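# Unload three bladed and nosed sand cores onto boards

## Task

Lift three sand cores out of the mould and set them down lying on the plywood boards next to it, then open the gripper so they rest on their own: the long core with the rounded nose, plus the two upright cores that carry blades and sit in the mould half on the robot's right. The remaining two cores must still be standing in the mould when you finish.

## Robot and tools

ROBOT. There are two 6-joint arms, left_arm and right_arm, each with a parallel gripper. Their calibrated bases in the scene frame are: left_arm at (+0.031, +0.345, 0) m, quat_wxyz (+1.000, 0, 0, +0.008); right_arm at (+0.030, -0.335, 0) m, quat_wxyz (+1.000, 0, 0, -0.014). For both, up is +z in the base frame. Joint order, used in every row and every result list: waist, shoulder, elbow, wrist pitch, wrist yaw, wrist roll. Nominal ranges in rad: waist -2.618 to 3.054, shoulder 0.000 to 3.142, elbow 0.000 to 3.142, wrist pitch -1.571 to 1.571, wrist yaw -1.571 to 1.571, wrist roll -2.094 to 2.094. A real end stop may differ from these by up to 0.059 rad.

FRAMES. The scene frame sits at table-top height, halfway between the nominal bases, with +x pointing out over the table, +z up and left_arm toward +y. Arm names do not match image left and right. Each arm reports its hand pose in its own base frame. The fingers point along the gripper's +z and open and close along its y. end_effector_position is the midpoint between the pads, roughly 1 cm short of the fingertips. Reported poses may be off by a few cm, more at full reach.

execute_actions. Argument actions: a list of actions; each action is a list of 1 to 15 rows, and each row runs one control step of 1/30 s. If fewer than 15 rows are given, the last one repeats to fill the 15 steps. A row is one flat list of 14 numbers in [-1, 1] covering both arms even if only one moves: left_arm's six joint values then its opening, then right_arm's six joint values then its opening. Joint values are offsets, not poses: they are added to the Joint targets that held when the action began (not to the previous row), scaled so 1.0 equals 2.224 rad for waist, shoulder and elbow and 8.485 rad for the three wrist joints. Sending the same offset in the next action moves the joint further. The opening is absolute: +1 fully open, -1 closed; to keep a gripper as it is, repeat its current command (0 is a real half-way command). An action asking any joint to go more than 0.059 rad outward past its range is rejected for both arms; a malformed action, or a first action failing that check, rejects the whole call. An empty list just reports state. Argument cameras: names of cameras to return, ["all"] or []; default is all for an empty list, otherwise none.

move. Argument target: one 14-number row, or a list of up to 15 rows, laid out as above; every row is an offset from the Joint targets at the call's start, not from the previous row. Joints travel together, so the gripper traces a curve; nothing avoids obstacles or the other arm. speed: rad/s of the joint with most to travel, 0.01 to 12.57, default 0.5, one value or one per target. blend: rad of corner rounding per target, default 0. opening_speed: rate of the gripper command in units per second on the -1 to +1 scale, at least 0.2; use a low value on fragile parts. blocking=false returns after about 0.5 s while the motion continues. The result adds a move: line such as done, off_target (resting more than 0.035 rad off), moving, held or fault, plus limits=held if steps were withheld. done does not imply contact or no contact.

wait: seconds from 0 to 10, arms hold their last command. stop: brakes a running move. zoom_image: camera (cam_left_wrist or cam_right_wrist) and region [x0, y0, x1, y1] in pixels from the top-left, at most 504 by 504. finished_scene: scene, this scene's number; irreversible.

RESULTS. Joint positions and Joint velocities give each arm's six joints (rad, rad/s) then finger gap (m; 0.094 when fully open). Joint targets are the base for your next offsets. Tool commands shows present gripper commands. grip_measured is the measured opening on the command scale; when squeezing a hard part it reads a little below the part's true width. grip_effort_nm is motor effort, negative closing, not a pad force. Joint torques follow joint order, positive toward larger angles; the first three wrap at ±28 N m. joint sent to its limit means a joint hit its real end. joint command not followed means the clearance check altered targets. MOTOR HOT warns at 75 °C; an OVER-TEMPERATURE FAULT at 90 °C folds that arm up for the rest of the scene, and at 100 °C it goes limp.

MOTION LIMITS. Each joint target may lead its measured angle by at most 0.339 rad (first three joints) or 2.2 rad (wrists) per step, and targets that would put the gripper over 200 mm from where it is get scaled back, so big offsets may need several actions. Tiny offsets may not start a joint. To stop pushing against something, command targets back past the measured positions.

GRIPPING. Close past the touch reading by about 0.05 (more for small or round parts) to press at full force, roughly 50 to 64 N per pad. To release, command well above grip_measured.

CAMERAS. cam_left_wrist and cam_right_wrist, each 896x504, one on each wrist.

AVOID. Dropping cores, opening while a core still moves, fast impacts, hard pushes, knocking the two cores that must stay, letting anything fall off the table or leaving it off, clashing or gripping between the arms, and long stretched holds that overheat motors. A camera cable touching something counts as contact. Loose objects may get an occasional brief nudge.

Each tool is called after "Request:" in YAML: its name, and indented under it one key for each argument.

## Session

Request:
execute_actions:
  actions: []
  cameras: ["all"]

Scene clock: 0.00 s.
left_arm: end_effector_position=(+0.3631, -0.0246, +0.2028) grip_measured=+1.000 grip_effort_nm=n/a end_effector_quat_wxyz=(+0.569, -0.059, +0.818, -0.064) | right_arm: end_effector_position=(+0.3464, +0.0127, +0.2781) grip_measured=+1.000 grip_effort_nm=n/a end_effector_quat_wxyz=(+0.512, -0.227, +0.829, +0.002)
Joint positions: left_arm=[-0.095 1.034 0.566 0.116 -0.051 -0.203 0.094] | right_arm=[-0.154 1.056 1.018 -0.499 -0.37 -0.476 0.094]
Joint velocities: within noise
Joint torques (N m): no reading
Heat: left arm: 32 °C; right arm: 36 °C.
Joint targets: left_arm=[-0.095 1.027 0.576 0.117 -0.051 -0.202] | right_arm=[-0.154 1.049 1.030 -0.497 -0.374 -0.475]
Tool commands: left_gripper/opening=+1.0 right_gripper/opening=+1.0

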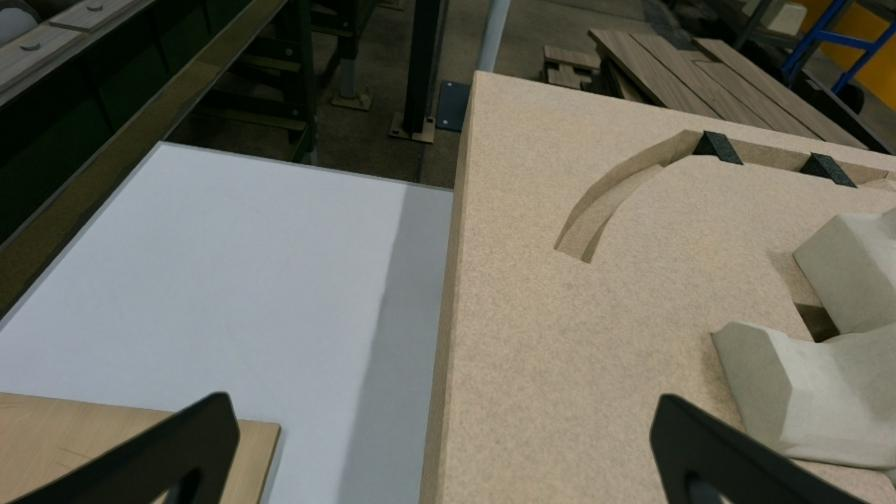

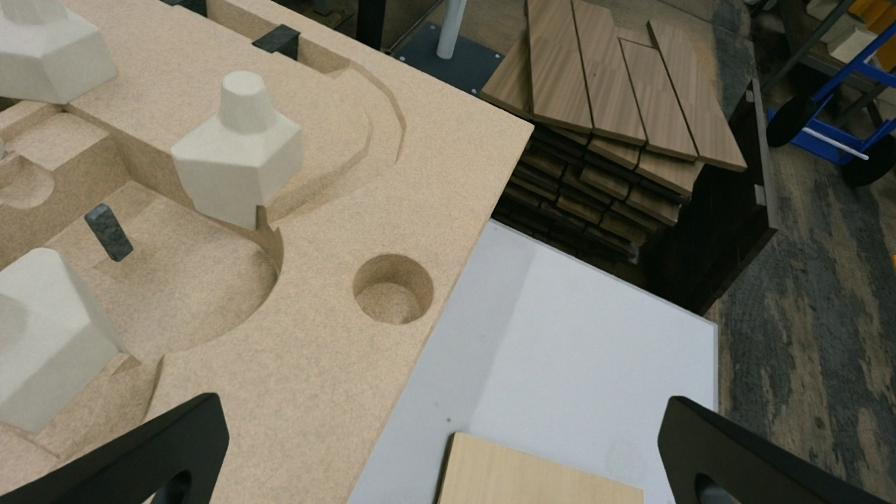

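Request:
move:
  target: [-0.09, 0.301, 0.640, -0.1906, 0.006, 0.0238, 1, 0.1367, 0.2927, 0.436, -0.1182, 0.0441, 0.056, 1]
  speed: 1.0
  cameras: ["all"]

Scene clock: 21.60 s.
left_arm: end_effector_position=(+0.3423, -0.0993, +0.2782) grip_measured=+1.000 grip_effort_nm=0.037 end_effector_quat_wxyz=(+0.184, +0.138, +0.973, -0.024) | right_arm: end_effector_position=(+0.3554, +0.0545, +0.2742) grip_measured=+1.000 grip_effort_nm=0.022 end_effector_quat_wxyz=(+0.182, -0.076, +0.980, +0.016)
Joint positions: left_arm=[-0.289 1.68 1.975 -1.492 -0.007 -0.007 0.094] | right_arm=[0.146 1.691 1.972 -1.484 -0.006 -0.008 0.094]
Joint torques (N m): left_arm=[-0.42 -5.01 6.43 1.11 0.09 0.03] | right_arm=[0.38 -5.46 7.2 0.54 0.07 0.07]
Heat: left arm: 36 °C; right arm: 39 °C.
Joint targets: left_arm=[-0.295 1.696 2.000 -1.500 0.000 0.000] | right_arm=[0.151 1.700 2.000 -1.500 0.000 0.000]
move: done

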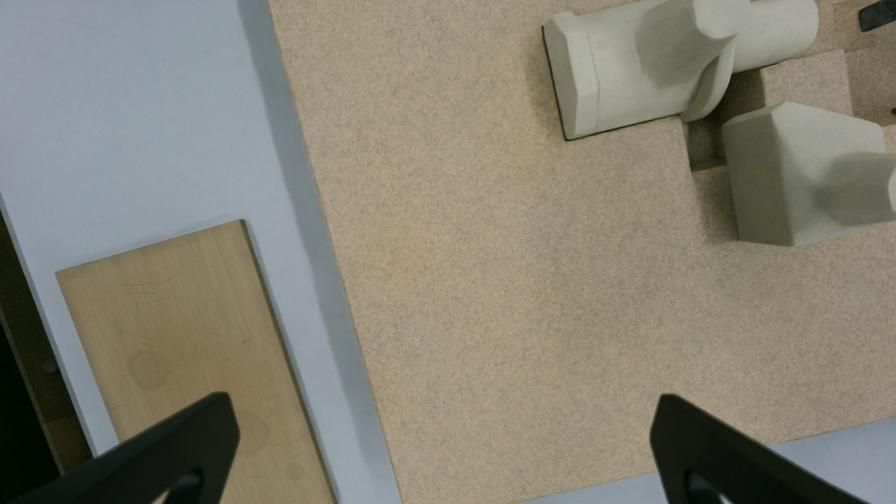

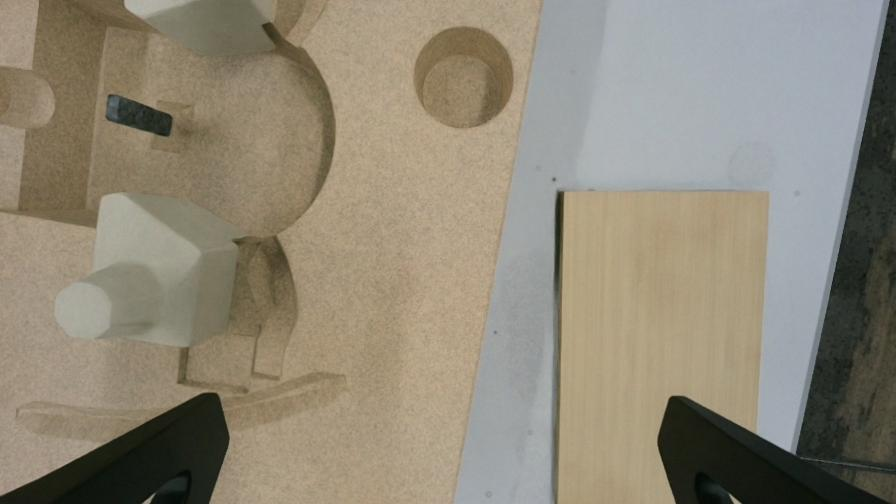

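Request:
move:
  target: [-0.14, 0.09, 0.05, 0, 0, 0, 1, 0.12, 0.09, 0.05, 0, 0, 0, 1]
  speed: 0.8
  cameras: ["all"]

Request:
zoom_image:
  camera: "cam_left_wrist"
  region: [392, 0, 896, 400]

Request:
zoom_image:
  camera: "cam_right_wrist"
  region: [0, 0, 504, 420]

Scene clock: 46.30 s.
left_arm: end_effector_position=(+0.3257, -0.2277, +0.2364) grip_measured=+1.000 grip_effort_nm=0.027 end_effector_quat_wxyz=(+0.128, +0.296, +0.946, -0.041) | right_arm: end_effector_position=(+0.3639, +0.1654, +0.2325) grip_measured=+1.000 grip_effort_nm=0.022 end_effector_quat_wxyz=(+0.128, -0.211, +0.969, +0.029)
Joint positions: left_arm=[-0.612 1.891 2.088 -1.499 0.001 -0.005 0.094] | right_arm=[0.423 1.899 2.084 -1.491 -0.003 -0.006 0.094]
Joint torques (N m): left_arm=[0.44 -7.62 6.34 0.96 0.02 -0.01] | right_arm=[-0.44 -7.87 7.17 0.45 0.02 0.04]
Heat: left arm: 35 °C; right arm: 37 °C.
Joint targets: left_arm=[-0.607 1.896 2.111 -1.500 0.000 0.000] | right_arm=[0.418 1.901 2.111 -1.500 0.000 0.000]
move: done

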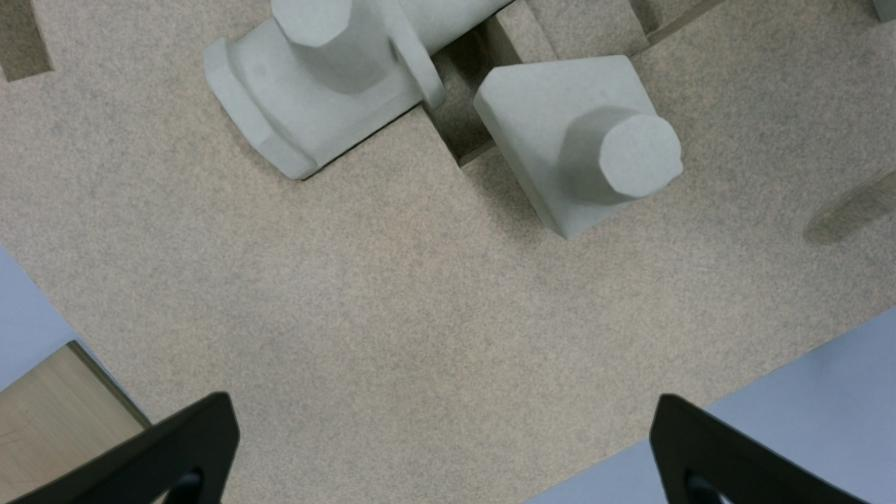

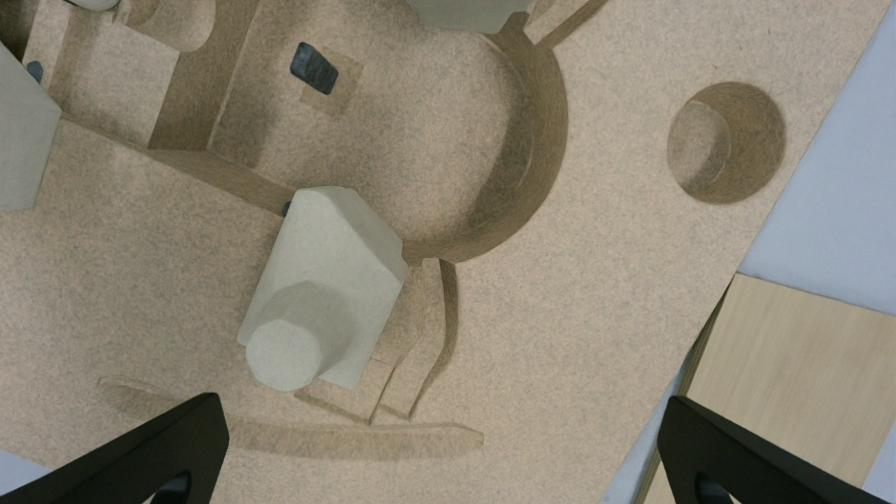

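Scaled by 1.000.

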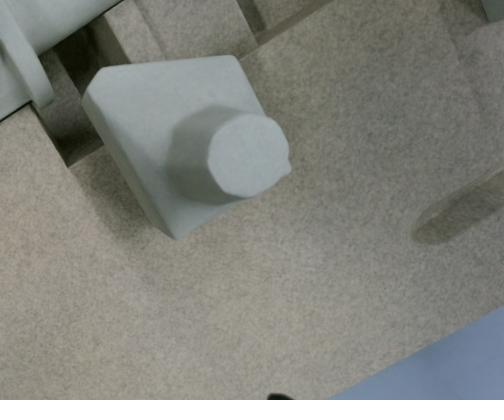

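Scaled by 1.000.

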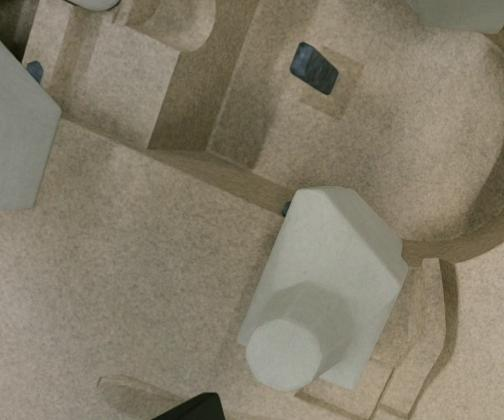

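Request:
move:
  target: [0.1403, -0.0567, -0.0324, -0.0081, 0, 0, 1, -0.12, -0.0588, -0.0324, -0.0081, 0, 0, 1]
  speed: 0.8
  cameras: ["all"]

Request:
move:
  target: [0, -0.0426, -0.1477, 0.0275, 0, 0, 1, 0, -0.0426, -0.1477, 0.0275, 0, 0, 1]
  speed: 0.5
  cameras: ["all"]

Scene clock: 78.13 s.
left_arm: end_effector_position=(+0.3505, -0.1022, +0.2553) grip_measured=+1.000 grip_effort_nm=0.032 end_effector_quat_wxyz=(+0.130, +0.140, +0.981, -0.017) | right_arm: end_effector_position=(+0.3622, +0.0540, +0.2576) grip_measured=+1.000 grip_effort_nm=0.022 end_effector_quat_wxyz=(+0.137, -0.075, +0.988, +0.008)
Joint positions: left_arm=[-0.289 1.794 2.046 -1.561 -0.005 -0.005 0.094] | right_arm=[0.147 1.789 2.047 -1.553 0.003 -0.005 0.094]
Joint torques (N m): left_arm=[-0.44 -8.81 3.67 0.85 0.05 -0.01] | right_arm=[0.29 -8.47 4.26 0.39 -0.04 0.03]
Heat: left arm: 36 °C; right arm: 40 °C.
Joint targets: left_arm=[-0.295 1.770 2.039 -1.568 -0.001 -0.001] | right_arm=[0.150 1.770 2.039 -1.568 0.000 0.001]
move: done

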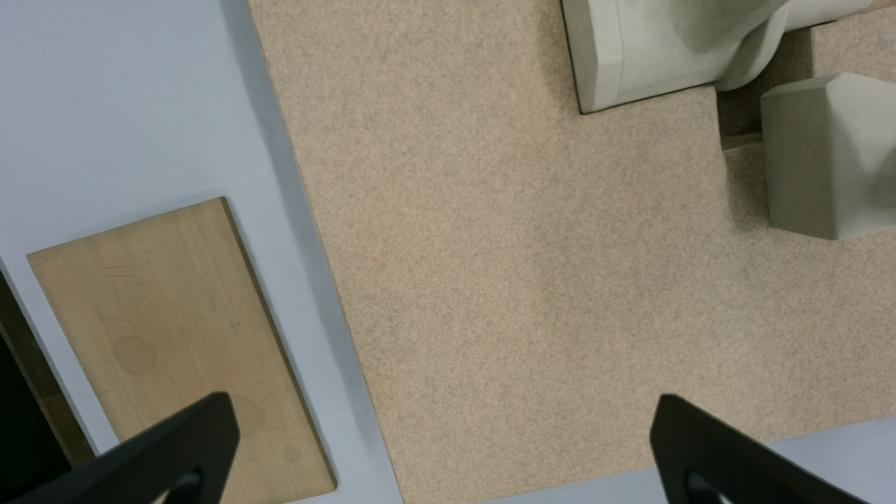

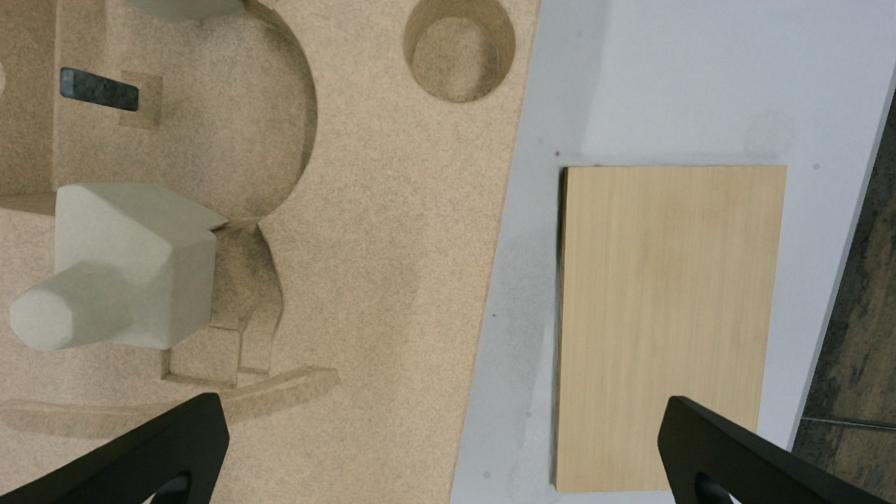

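Scene clock: 79.53 s.
left_arm: end_effector_position=(+0.3434, -0.1001, +0.1989) grip_measured=+1.000 grip_effort_nm=0.032 end_effector_quat_wxyz=(+0.112, +0.140, +0.984, -0.014) | right_arm: end_effector_position=(+0.3523, +0.0526, +0.2003) grip_measured=+1.000 grip_effort_nm=0.027 end_effector_quat_wxyz=(+0.113, -0.075, +0.991, +0.007)
Joint positions: left_arm=[-0.289 1.713 1.717 -1.348 -0.005 -0.005 0.094] | right_arm=[0.147 1.708 1.718 -1.354 0.003 -0.005 0.094]
Joint torques (N m): left_arm=[-0.5 -9.57 4.12 1.04 0.06 -0.01] | right_arm=[0.32 -9.44 4.79 0.62 -0.03 0.03]
Heat: left arm: 36 °C; right arm: 40 °C.
Joint targets: left_arm=[-0.295 1.675 1.710 -1.335 -0.001 -0.001] | right_arm=[0.150 1.675 1.711 -1.335 0.000 0.001]
move: off_target (left_arm); left_arm: the shoulder is farthest, 0.037 rad from its target

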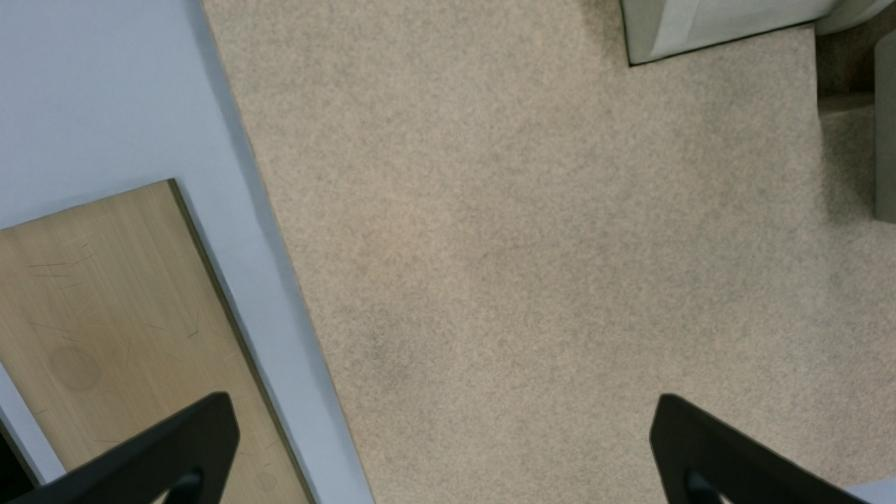

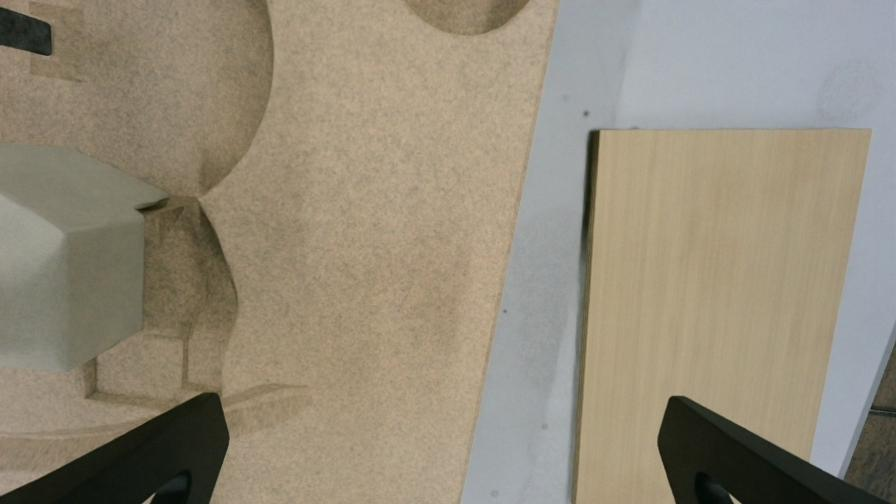

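Request:
move:
  target: [0.2675, 0.0845, -0.3449, 0.2659, 0.185, 0, 1, -0.2023, 0.0845, -0.3453, 0.2659, -0.185, 0, 1]
  speed: 1.0
  cameras: ["all"]

Scene clock: 116.63 s.
left_arm: end_effector_position=(+0.4001, -0.0636, +0.2200) grip_measured=+1.000 grip_effort_nm=0.032 end_effector_quat_wxyz=(+0.572, +0.419, +0.569, -0.416) | right_arm: end_effector_position=(+0.4002, +0.0653, +0.2177) grip_measured=+1.000 grip_effort_nm=0.017 end_effector_quat_wxyz=(+0.568, -0.417, +0.571, +0.421)
Joint positions: left_arm=[0.295 1.846 0.951 0.909 1.559 -0.007 0.094] | right_arm=[-0.296 1.851 0.95 0.901 -1.564 0.006 0.094]
Joint torques (N m): left_arm=[0.42 -6.3 3.67 1.62 0.07 0.02] | right_arm=[-0.25 -6.54 4.36 1.11 -0.06 -0.11]
Heat: left arm: 40 °C; right arm: 43 °C.
Joint targets: left_arm=[0.300 1.863 0.943 0.921 1.566 0.000] | right_arm=[-0.299 1.863 0.942 0.921 -1.570 0.000]
joint sent to its limit (left arm) — the wrist yaw, upper limit.
move: done

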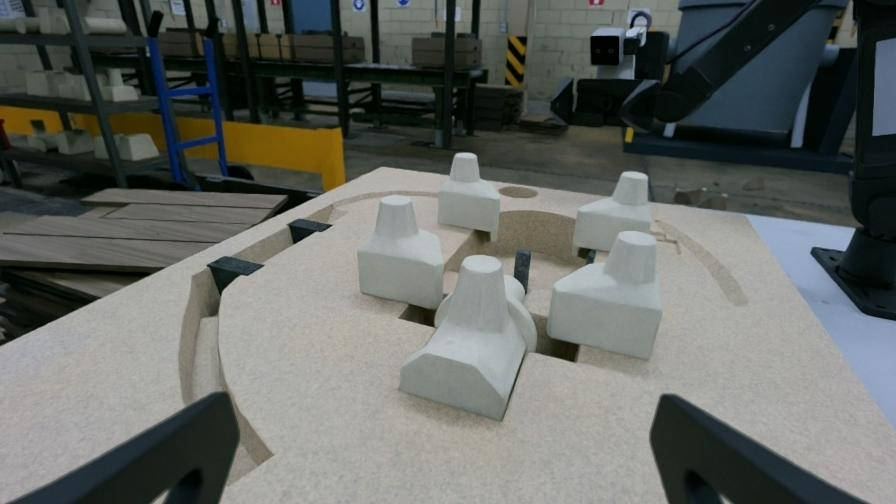

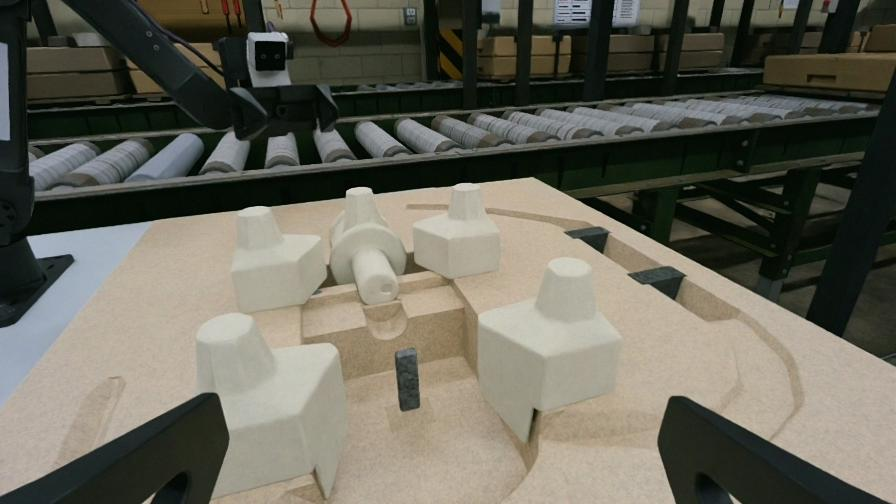

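Request:
zoom_image:
  camera: "cam_right_wrist"
  region: [440, 230, 680, 460]

Request:
zoom_image:
  camera: "cam_right_wrist"
  region: [160, 290, 400, 504]

Request:
zoom_image:
  camera: "cam_left_wrist"
  region: [340, 140, 680, 440]

Scaled by 2.100.

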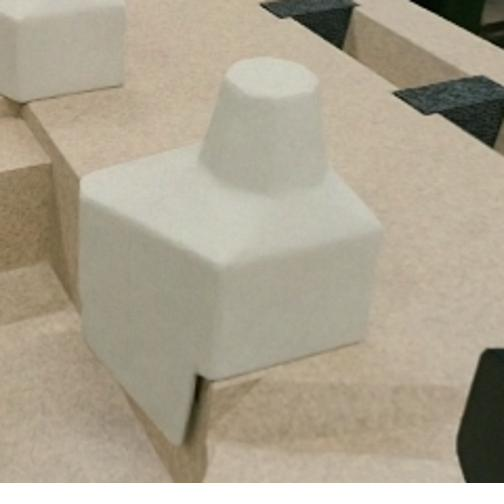

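Scaled by 2.100.

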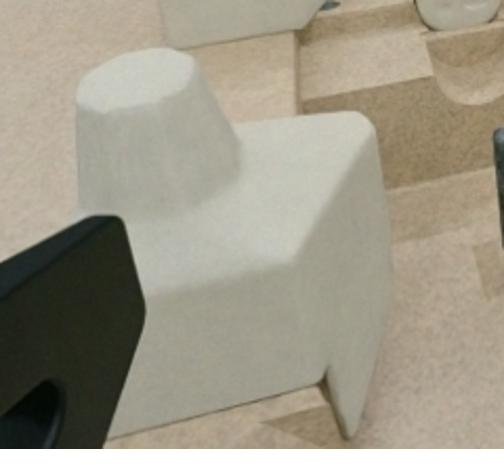

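Scaled by 1.482.

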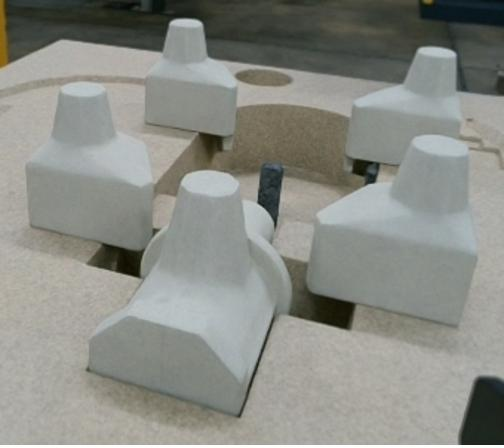

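Request:
move:
  target:
    - [0,0,0,0,0,0,1, 0.1344,-0.433,-0.1987,-0.0968,0.185,0,0.3]
    - [0,0,0,0,0,0,1, 0.382,-0.5319,-0.2716,-0.1035,0.185,0,0.3]
  speed: 0.8
  blend: [0.1, 0]
  cameras: ["all"]

Scene clock: 214.93 s.
left_arm: end_effector_position=(+0.3999, -0.0636, +0.2201) grip_measured=+1.000 grip_effort_nm=0.022 end_effector_quat_wxyz=(+0.572, +0.420, +0.569, -0.416) | right_arm: end_effector_position=(+0.2601, +0.1593, +0.1870) grip_measured=+0.303 grip_effort_nm=-0.125 end_effector_quat_wxyz=(+0.570, -0.215, +0.776, +0.163)
Joint positions: left_arm=[0.295 1.846 0.951 0.91 1.56 -0.007 0.094] | right_arm=[0.544 0.692 0.347 0.044 -0.004 0.006 0.061]
Joint torques (N m): left_arm=[0.49 -6.22 3.66 1.61 0.11 0.05] | right_arm=[0.58 -1.29 5.83 1.51 0.01 -0.11]
Heat: left arm: 35 °C; right arm: 36 °C.
Joint targets: left_arm=[0.300 1.863 0.943 0.922 1.566 0.000] | right_arm=[0.550 0.680 0.338 0.043 0.000 0.000]
move: done

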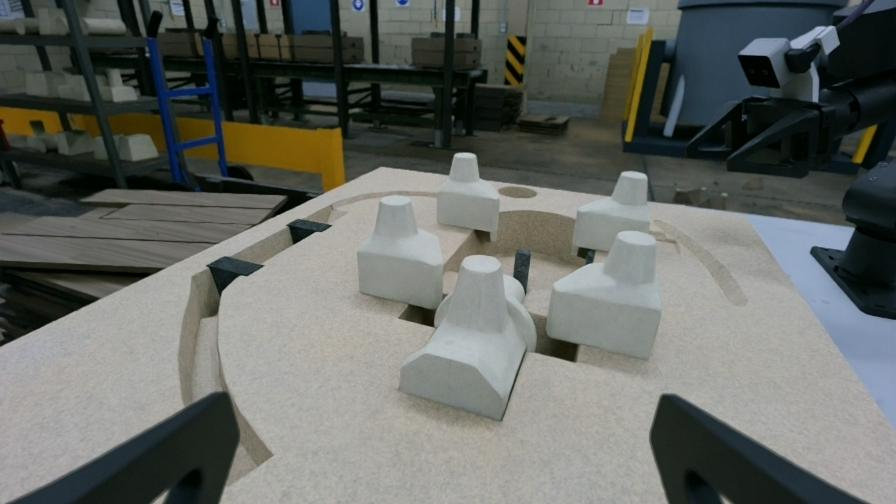

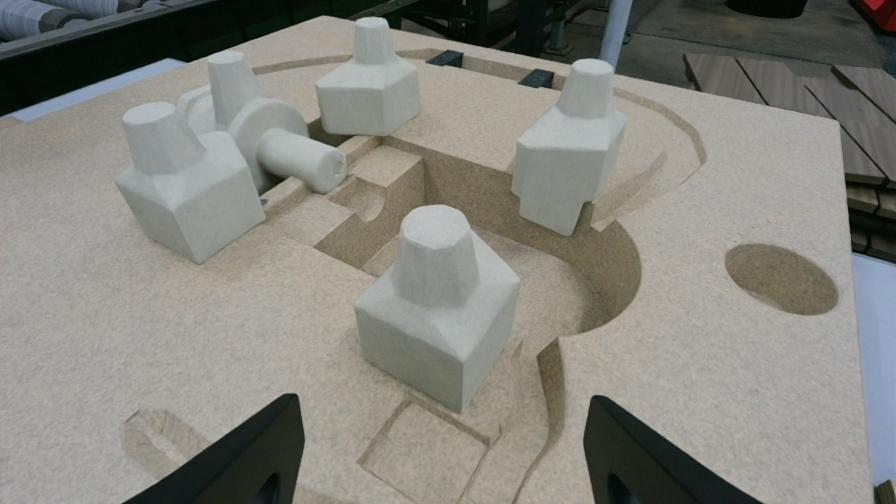

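Request:
move:
  target: [0,0,0,0,0,0,1, 0.0027,0.2944,0.0613,0.061,0,0,0.3]
  speed: 0.5
  cameras: ["all"]

Scene clock: 223.37 s.
left_arm: end_effector_position=(+0.3999, -0.0636, +0.2201) grip_measured=+1.000 grip_effort_nm=0.037 end_effector_quat_wxyz=(+0.572, +0.420, +0.569, -0.416) | right_arm: end_effector_position=(+0.3306, +0.2059, +0.1402) grip_measured=+0.303 grip_effort_nm=-0.120 end_effector_quat_wxyz=(+0.551, -0.222, +0.788, +0.161)
Joint positions: left_arm=[0.295 1.846 0.951 0.91 1.56 -0.007 0.094] | right_arm=[0.55 1.311 0.44 0.523 -0.009 0.006 0.061]
Joint torques (N m): left_arm=[0.46 -6.23 3.67 1.62 0.12 0.04] | right_arm=[0.54 -1.89 8.38 1.86 0.08 -0.1]
Heat: left arm: 35 °C; right arm: 38 °C.
Joint targets: left_arm=[0.300 1.863 0.943 0.921 1.566 0.000] | right_arm=[0.556 1.334 0.474 0.560 0.000 0.001]
move: off_target (right_arm); right_arm: the wrist pitch is farthest, 0.037 rad from its target

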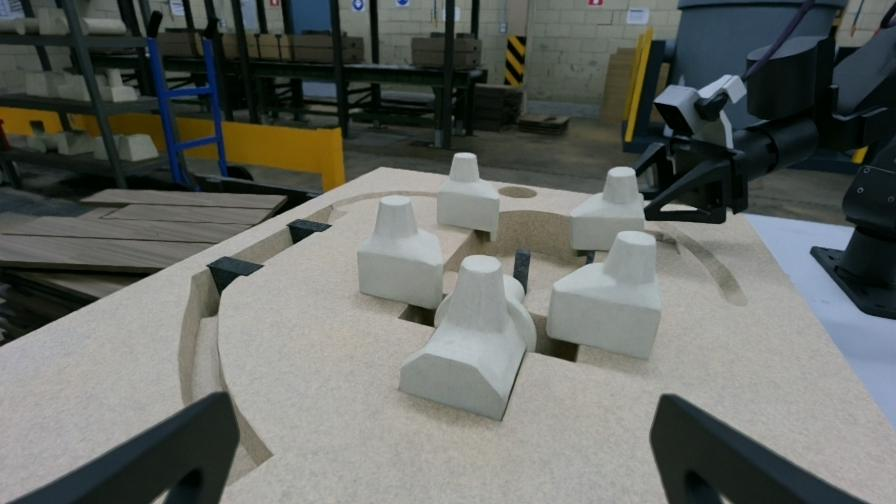

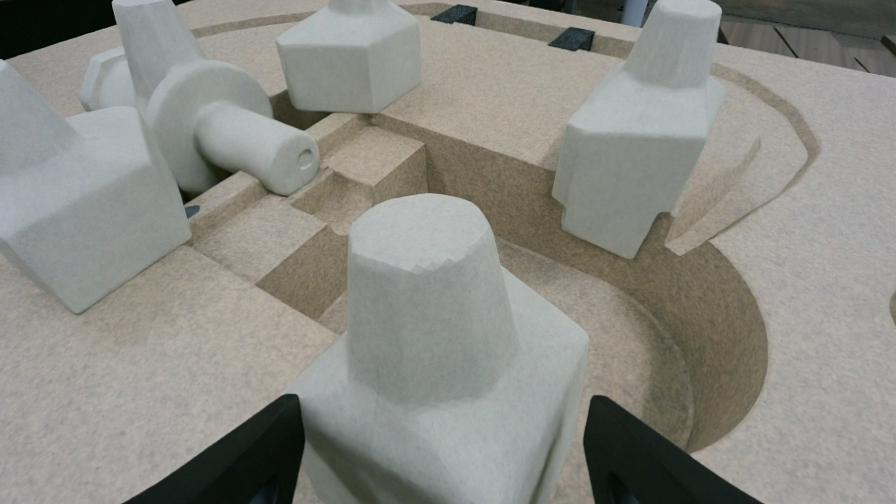

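Request:
move:
  target: [0,0,0,0,0,0,1, 0.003,0.0355,0.0477,-0.0015,0,0,0.3]
  speed: 0.3
  cameras: ["all"]

Scene clock: 234.70 s.
left_arm: end_effector_position=(+0.3999, -0.0636, +0.2201) grip_measured=+1.000 grip_effort_nm=0.022 end_effector_quat_wxyz=(+0.572, +0.420, +0.569, -0.416) | right_arm: end_effector_position=(+0.3335, +0.2138, +0.1385) grip_measured=+0.303 grip_effort_nm=-0.120 end_effector_quat_wxyz=(+0.536, -0.232, +0.794, +0.168)
Joint positions: left_arm=[0.295 1.846 0.951 0.91 1.56 -0.007 0.094] | right_arm=[0.553 1.338 0.483 0.477 -0.032 0.005 0.061]
Joint torques (N m): left_arm=[0.36 -6.24 3.63 1.6 0.11 0] | right_arm=[0.85 2.1 13.63 2.18 0.3 -0.1]
Heat: left arm: 35 °C; right arm: 39 °C.
Joint targets: left_arm=[0.300 1.863 0.943 0.921 1.566 0.000] | right_arm=[0.563 1.413 0.581 0.548 0.000 0.000]
move: off_target (right_arm); right_arm: the elbow is farthest, 0.097 rad from its target

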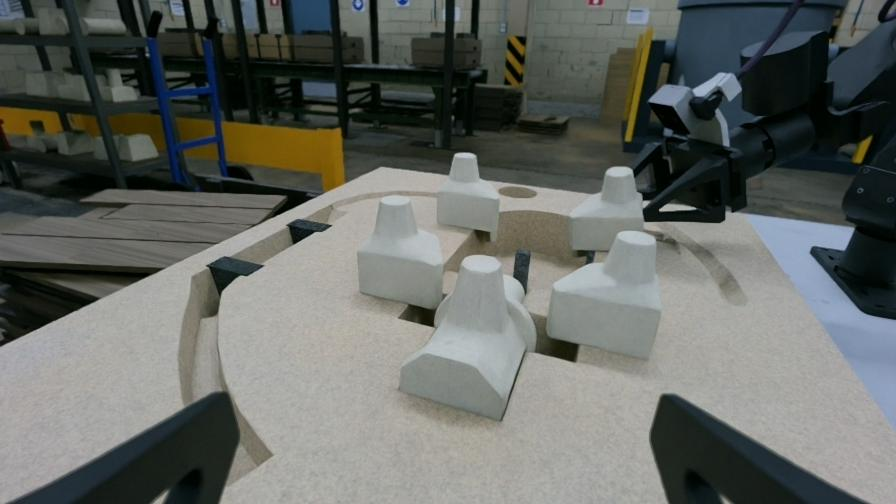

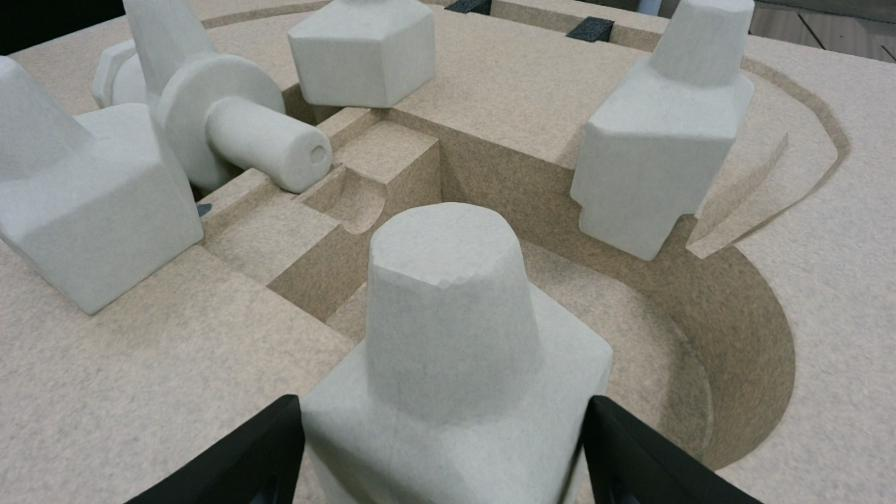

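Request:
move:
  target:
    - [0,0,0,0,0,0,1, -0.003,-0.0854,-0.0342,-0.0152,0,0,0.3]
    - [0,0,0,0,0,0,1, -0.003,-0.0121,0.0094,-0.0068,0,0,0.3]
  speed: 0.3
  cameras: ["all"]

Scene clock: 243.07 s.
left_arm: end_effector_position=(+0.3999, -0.0636, +0.2201) grip_measured=+1.000 grip_effort_nm=0.022 end_effector_quat_wxyz=(+0.572, +0.420, +0.569, -0.416) | right_arm: end_effector_position=(+0.3526, +0.2192, +0.1551) grip_measured=+0.303 grip_effort_nm=-0.120 end_effector_quat_wxyz=(+0.548, -0.223, +0.790, +0.157)
Joint positions: left_arm=[0.295 1.846 0.951 0.91 1.56 -0.007 0.094] | right_arm=[0.553 1.379 0.57 0.452 -0.001 0.003 0.061]
Joint torques (N m): left_arm=[0.4 -6.22 3.73 1.6 0.1 0.01] | right_arm=[0.28 -3.89 8.23 1.85 -0.01 -0.07]
Heat: left arm: 35 °C; right arm: 40 °C.
Joint targets: left_arm=[0.300 1.863 0.943 0.921 1.566 0.000] | right_arm=[0.556 1.386 0.601 0.490 0.000 0.001]
move: off_target (right_arm); right_arm: the wrist pitch is farthest, 0.038 rad from its target

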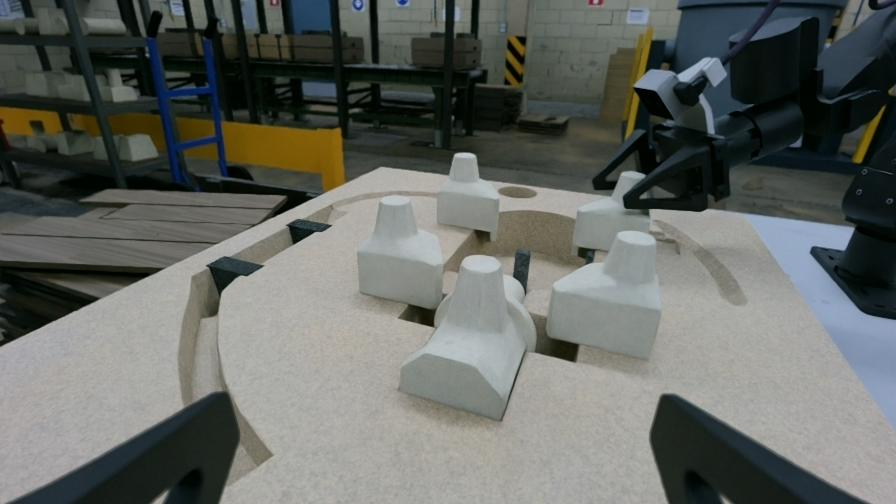

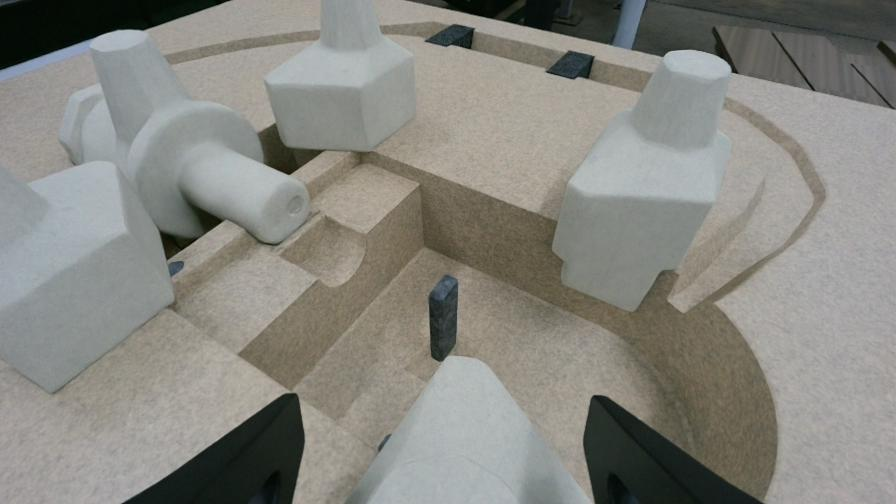

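Request:
move:
  target: [0,0,0,0,0,0,1, 0,-0.0342,-0.0229,0,0,0,0.3]
  speed: 0.3

Request:
move:
  target: [0,0,0,0,0,0,1, 0,0,0,0,0,0,-0.3]
  speed: 0.3
  opening_speed: 0.5
  cameras: ["all"]

Scene clock: 249.67 s.
left_arm: end_effector_position=(+0.3998, -0.0637, +0.2201) grip_measured=+1.000 grip_effort_nm=0.027 end_effector_quat_wxyz=(+0.572, +0.420, +0.569, -0.416) | right_arm: end_effector_position=(+0.3494, +0.2172, +0.1706) grip_measured=+0.303 grip_effort_nm=-0.110 end_effector_quat_wxyz=(+0.565, -0.220, +0.778, +0.162)
Joint positions: left_arm=[0.295 1.846 0.951 0.91 1.56 -0.007 0.094] | right_arm=[0.553 1.332 0.56 0.458 -0.001 0.003 0.061]
Joint torques (N m): left_arm=[0.38 -6.24 3.69 1.59 0.12 0.02] | right_arm=[0.28 -5.86 5.11 1.83 -0.01 -0.07]
Heat: left arm: 35 °C; right arm: 40 °C.
Joint targets: left_arm=[0.300 1.863 0.943 0.921 1.566 0.000] | right_arm=[0.556 1.311 0.551 0.490 0.000 0.001]
move: done

Scene clock: 251.07 s.
left_arm: end_effector_position=(+0.3998, -0.0637, +0.2201) grip_measured=+1.000 grip_effort_nm=0.022 end_effector_quat_wxyz=(+0.572, +0.420, +0.569, -0.416) | right_arm: end_effector_position=(+0.3494, +0.2171, +0.1706) grip_measured=-0.297 grip_effort_nm=-0.125 end_effector_quat_wxyz=(+0.565, -0.220, +0.778, +0.162)
Joint positions: left_arm=[0.295 1.846 0.951 0.91 1.56 -0.007 0.094] | right_arm=[0.553 1.332 0.56 0.458 0 0.003 0.033]
Joint torques (N m): left_arm=[0.46 -6.24 3.64 1.59 0.11 0.03] | right_arm=[0.27 -5.86 5.16 1.84 -0.02 -0.07]
Heat: left arm: 35 °C; right arm: 40 °C.
Joint targets: left_arm=[0.300 1.863 0.943 0.921 1.566 0.000] | right_arm=[0.556 1.311 0.551 0.490 0.000 0.001]
move: done

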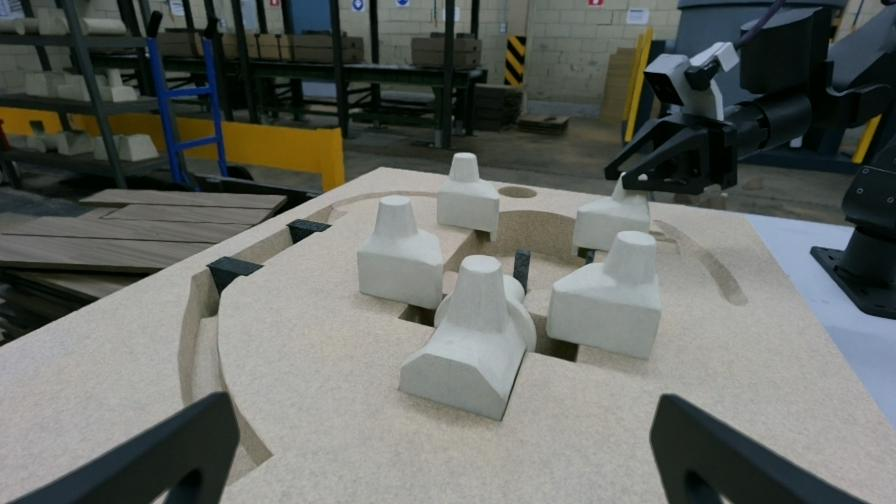

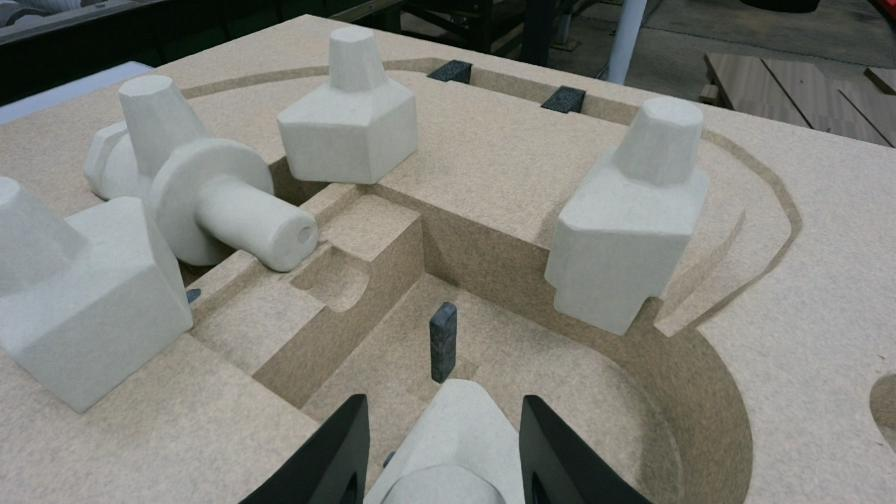

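Request:
move:
  target: [0,0,0,0,0,0,1, 0,0.027,0,0.0,0,0,0.1]
  speed: 0.3
  cameras: ["all"]

Scene clock: 257.00 s.
left_arm: end_effector_position=(+0.3998, -0.0637, +0.2201) grip_measured=+1.000 grip_effort_nm=0.017 end_effector_quat_wxyz=(+0.572, +0.420, +0.569, -0.416) | right_arm: end_effector_position=(+0.3509, +0.2180, +0.1582) grip_measured=+0.097 grip_effort_nm=0.178 end_effector_quat_wxyz=(+0.553, -0.222, +0.787, +0.158)
Joint positions: left_arm=[0.295 1.846 0.951 0.91 1.56 -0.007 0.094] | right_arm=[0.553 1.365 0.56 0.46 0 0.003 0.052]
Joint torques (N m): left_arm=[0.46 -6.2 3.71 1.62 0.11 0] | right_arm=[0.27 -3.84 5.04 1.79 -0.01 -0.06]
Heat: left arm: 35 °C; right arm: 41 °C.
Joint targets: left_arm=[0.300 1.863 0.943 0.921 1.566 0.000] | right_arm=[0.556 1.371 0.551 0.490 0.000 0.001]
move: done

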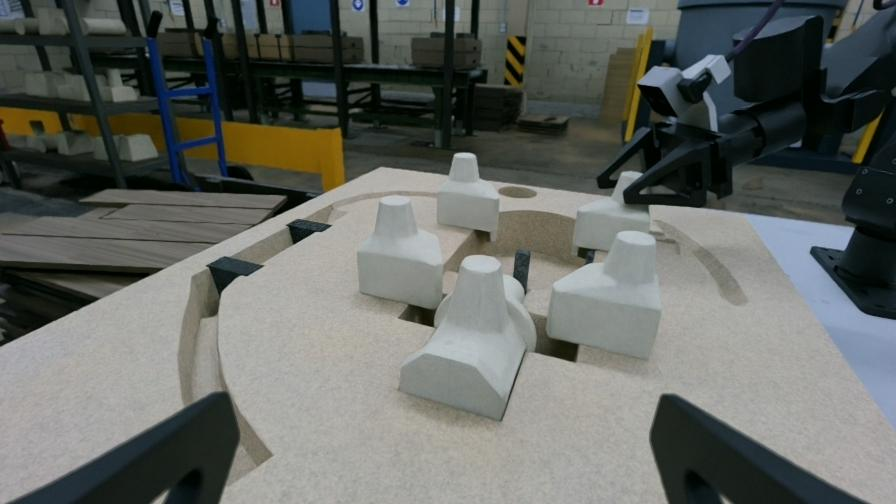

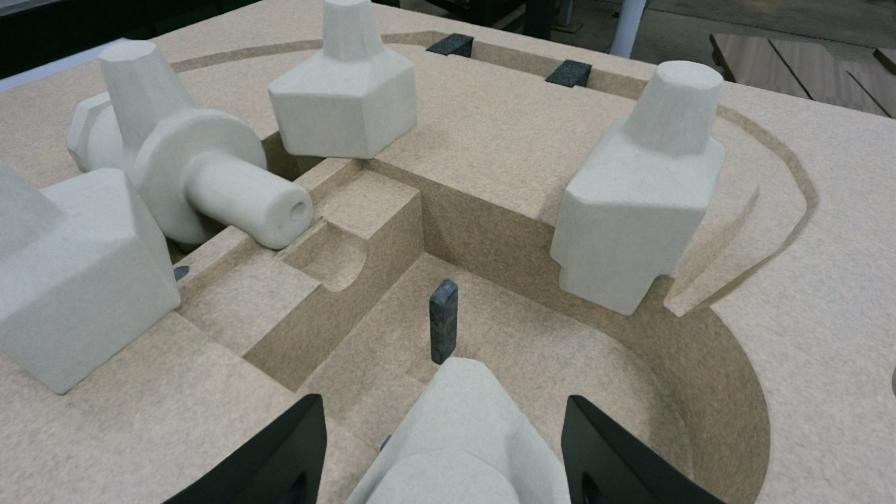

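Request:
move:
  target: [0,0,0,0,0,0,1, 0,0,0,0.0,0,0,-0.55]
  speed: 0.3
  opening_speed: 0.4
  cameras: ["all"]

Scene clock: 260.80 s.
left_arm: end_effector_position=(+0.3998, -0.0637, +0.2201) grip_measured=+1.000 grip_effort_nm=0.032 end_effector_quat_wxyz=(+0.572, +0.420, +0.569, -0.416) | right_arm: end_effector_position=(+0.3509, +0.2179, +0.1582) grip_measured=-0.332 grip_effort_nm=-1.004 end_effector_quat_wxyz=(+0.554, -0.222, +0.787, +0.158)
Joint positions: left_arm=[0.295 1.846 0.951 0.91 1.56 -0.007 0.094] | right_arm=[0.553 1.365 0.56 0.46 0 0.003 0.031]
Joint torques (N m): left_arm=[0.35 -6.2 3.69 1.61 0.12 0.02] | right_arm=[0.27 -3.82 5.05 1.8 -0.01 -0.07]
Heat: left arm: 35 °C; right arm: 41 °C.
Joint targets: left_arm=[0.300 1.863 0.943 0.921 1.566 0.000] | right_arm=[0.556 1.371 0.551 0.490 0.000 0.001]
move: done

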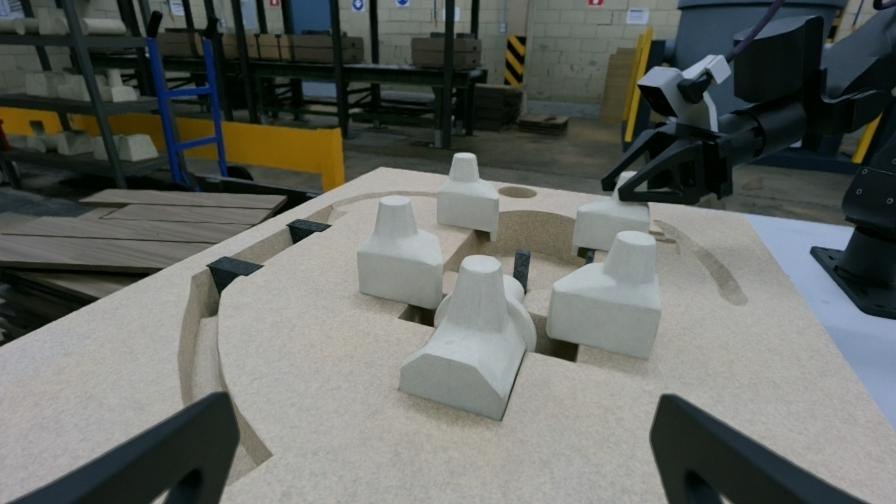

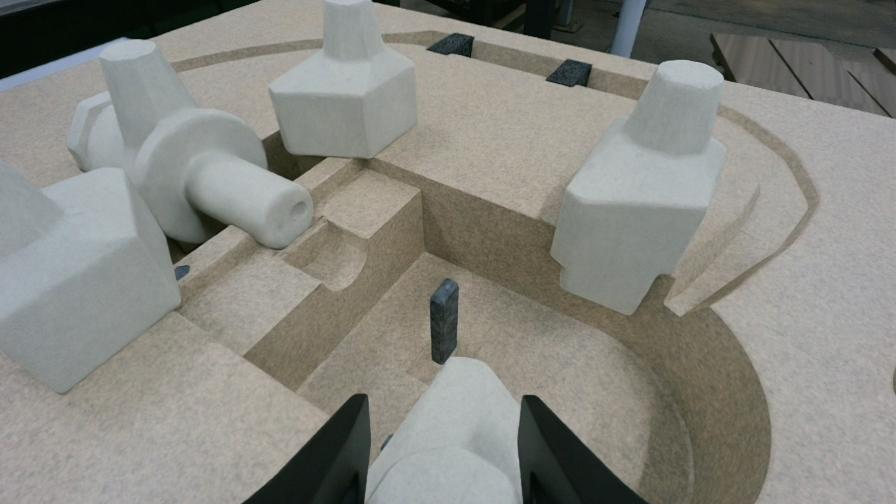

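Request:
move:
  target: [0,0,0,0,0,0,1, 0,-0.036,0.0513,-0.0187,0,0,-0.55]
  speed: 0.2
  cameras: ["all"]

Scene clock: 268.30 s.
left_arm: end_effector_position=(+0.3998, -0.0637, +0.2201) grip_measured=+1.000 grip_effort_nm=0.027 end_effector_quat_wxyz=(+0.572, +0.420, +0.569, -0.416) | right_arm: end_effector_position=(+0.3483, +0.2163, +0.1596) grip_measured=-0.333 grip_effort_nm=-1.004 end_effector_quat_wxyz=(+0.525, -0.228, +0.806, +0.150)
Joint positions: left_arm=[0.295 1.846 0.951 0.91 1.56 -0.007 0.094] | right_arm=[0.553 1.335 0.62 0.298 0 0.003 0.031]
Joint torques (N m): left_arm=[0.4 -6.23 3.7 1.59 0.11 0.04] | right_arm=[0.28 -7.95 9.5 1.82 -0.01 -0.07]
Heat: left arm: 35 °C; right arm: 42 °C.
Joint targets: left_arm=[0.300 1.863 0.943 0.921 1.566 0.000] | right_arm=[0.556 1.291 0.665 0.331 0.000 0.001]
move: off_target (right_arm); right_arm: the elbow is farthest, 0.045 rad from its target

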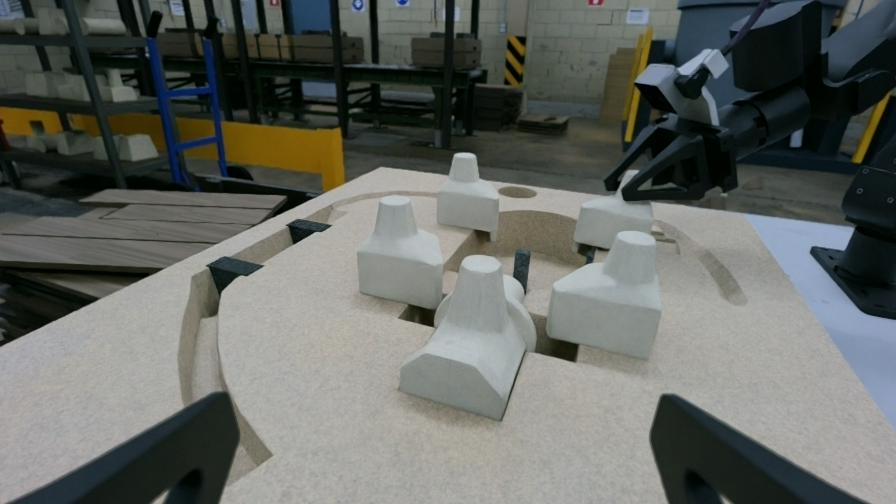

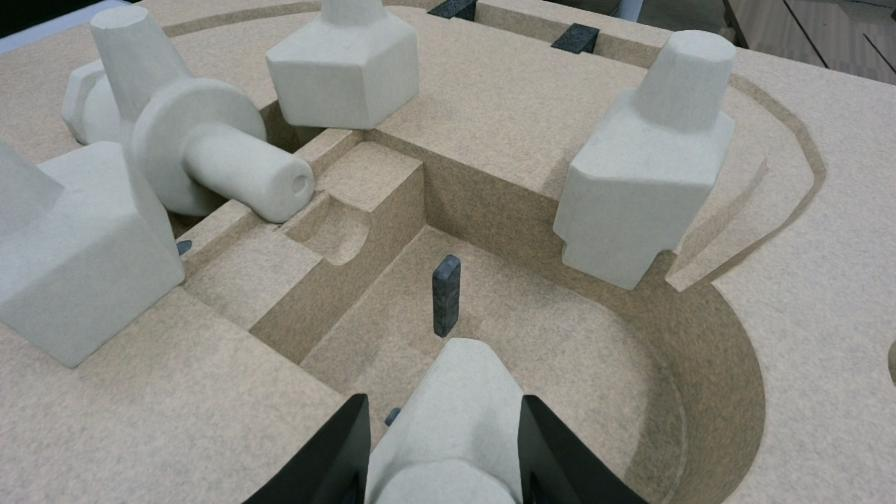

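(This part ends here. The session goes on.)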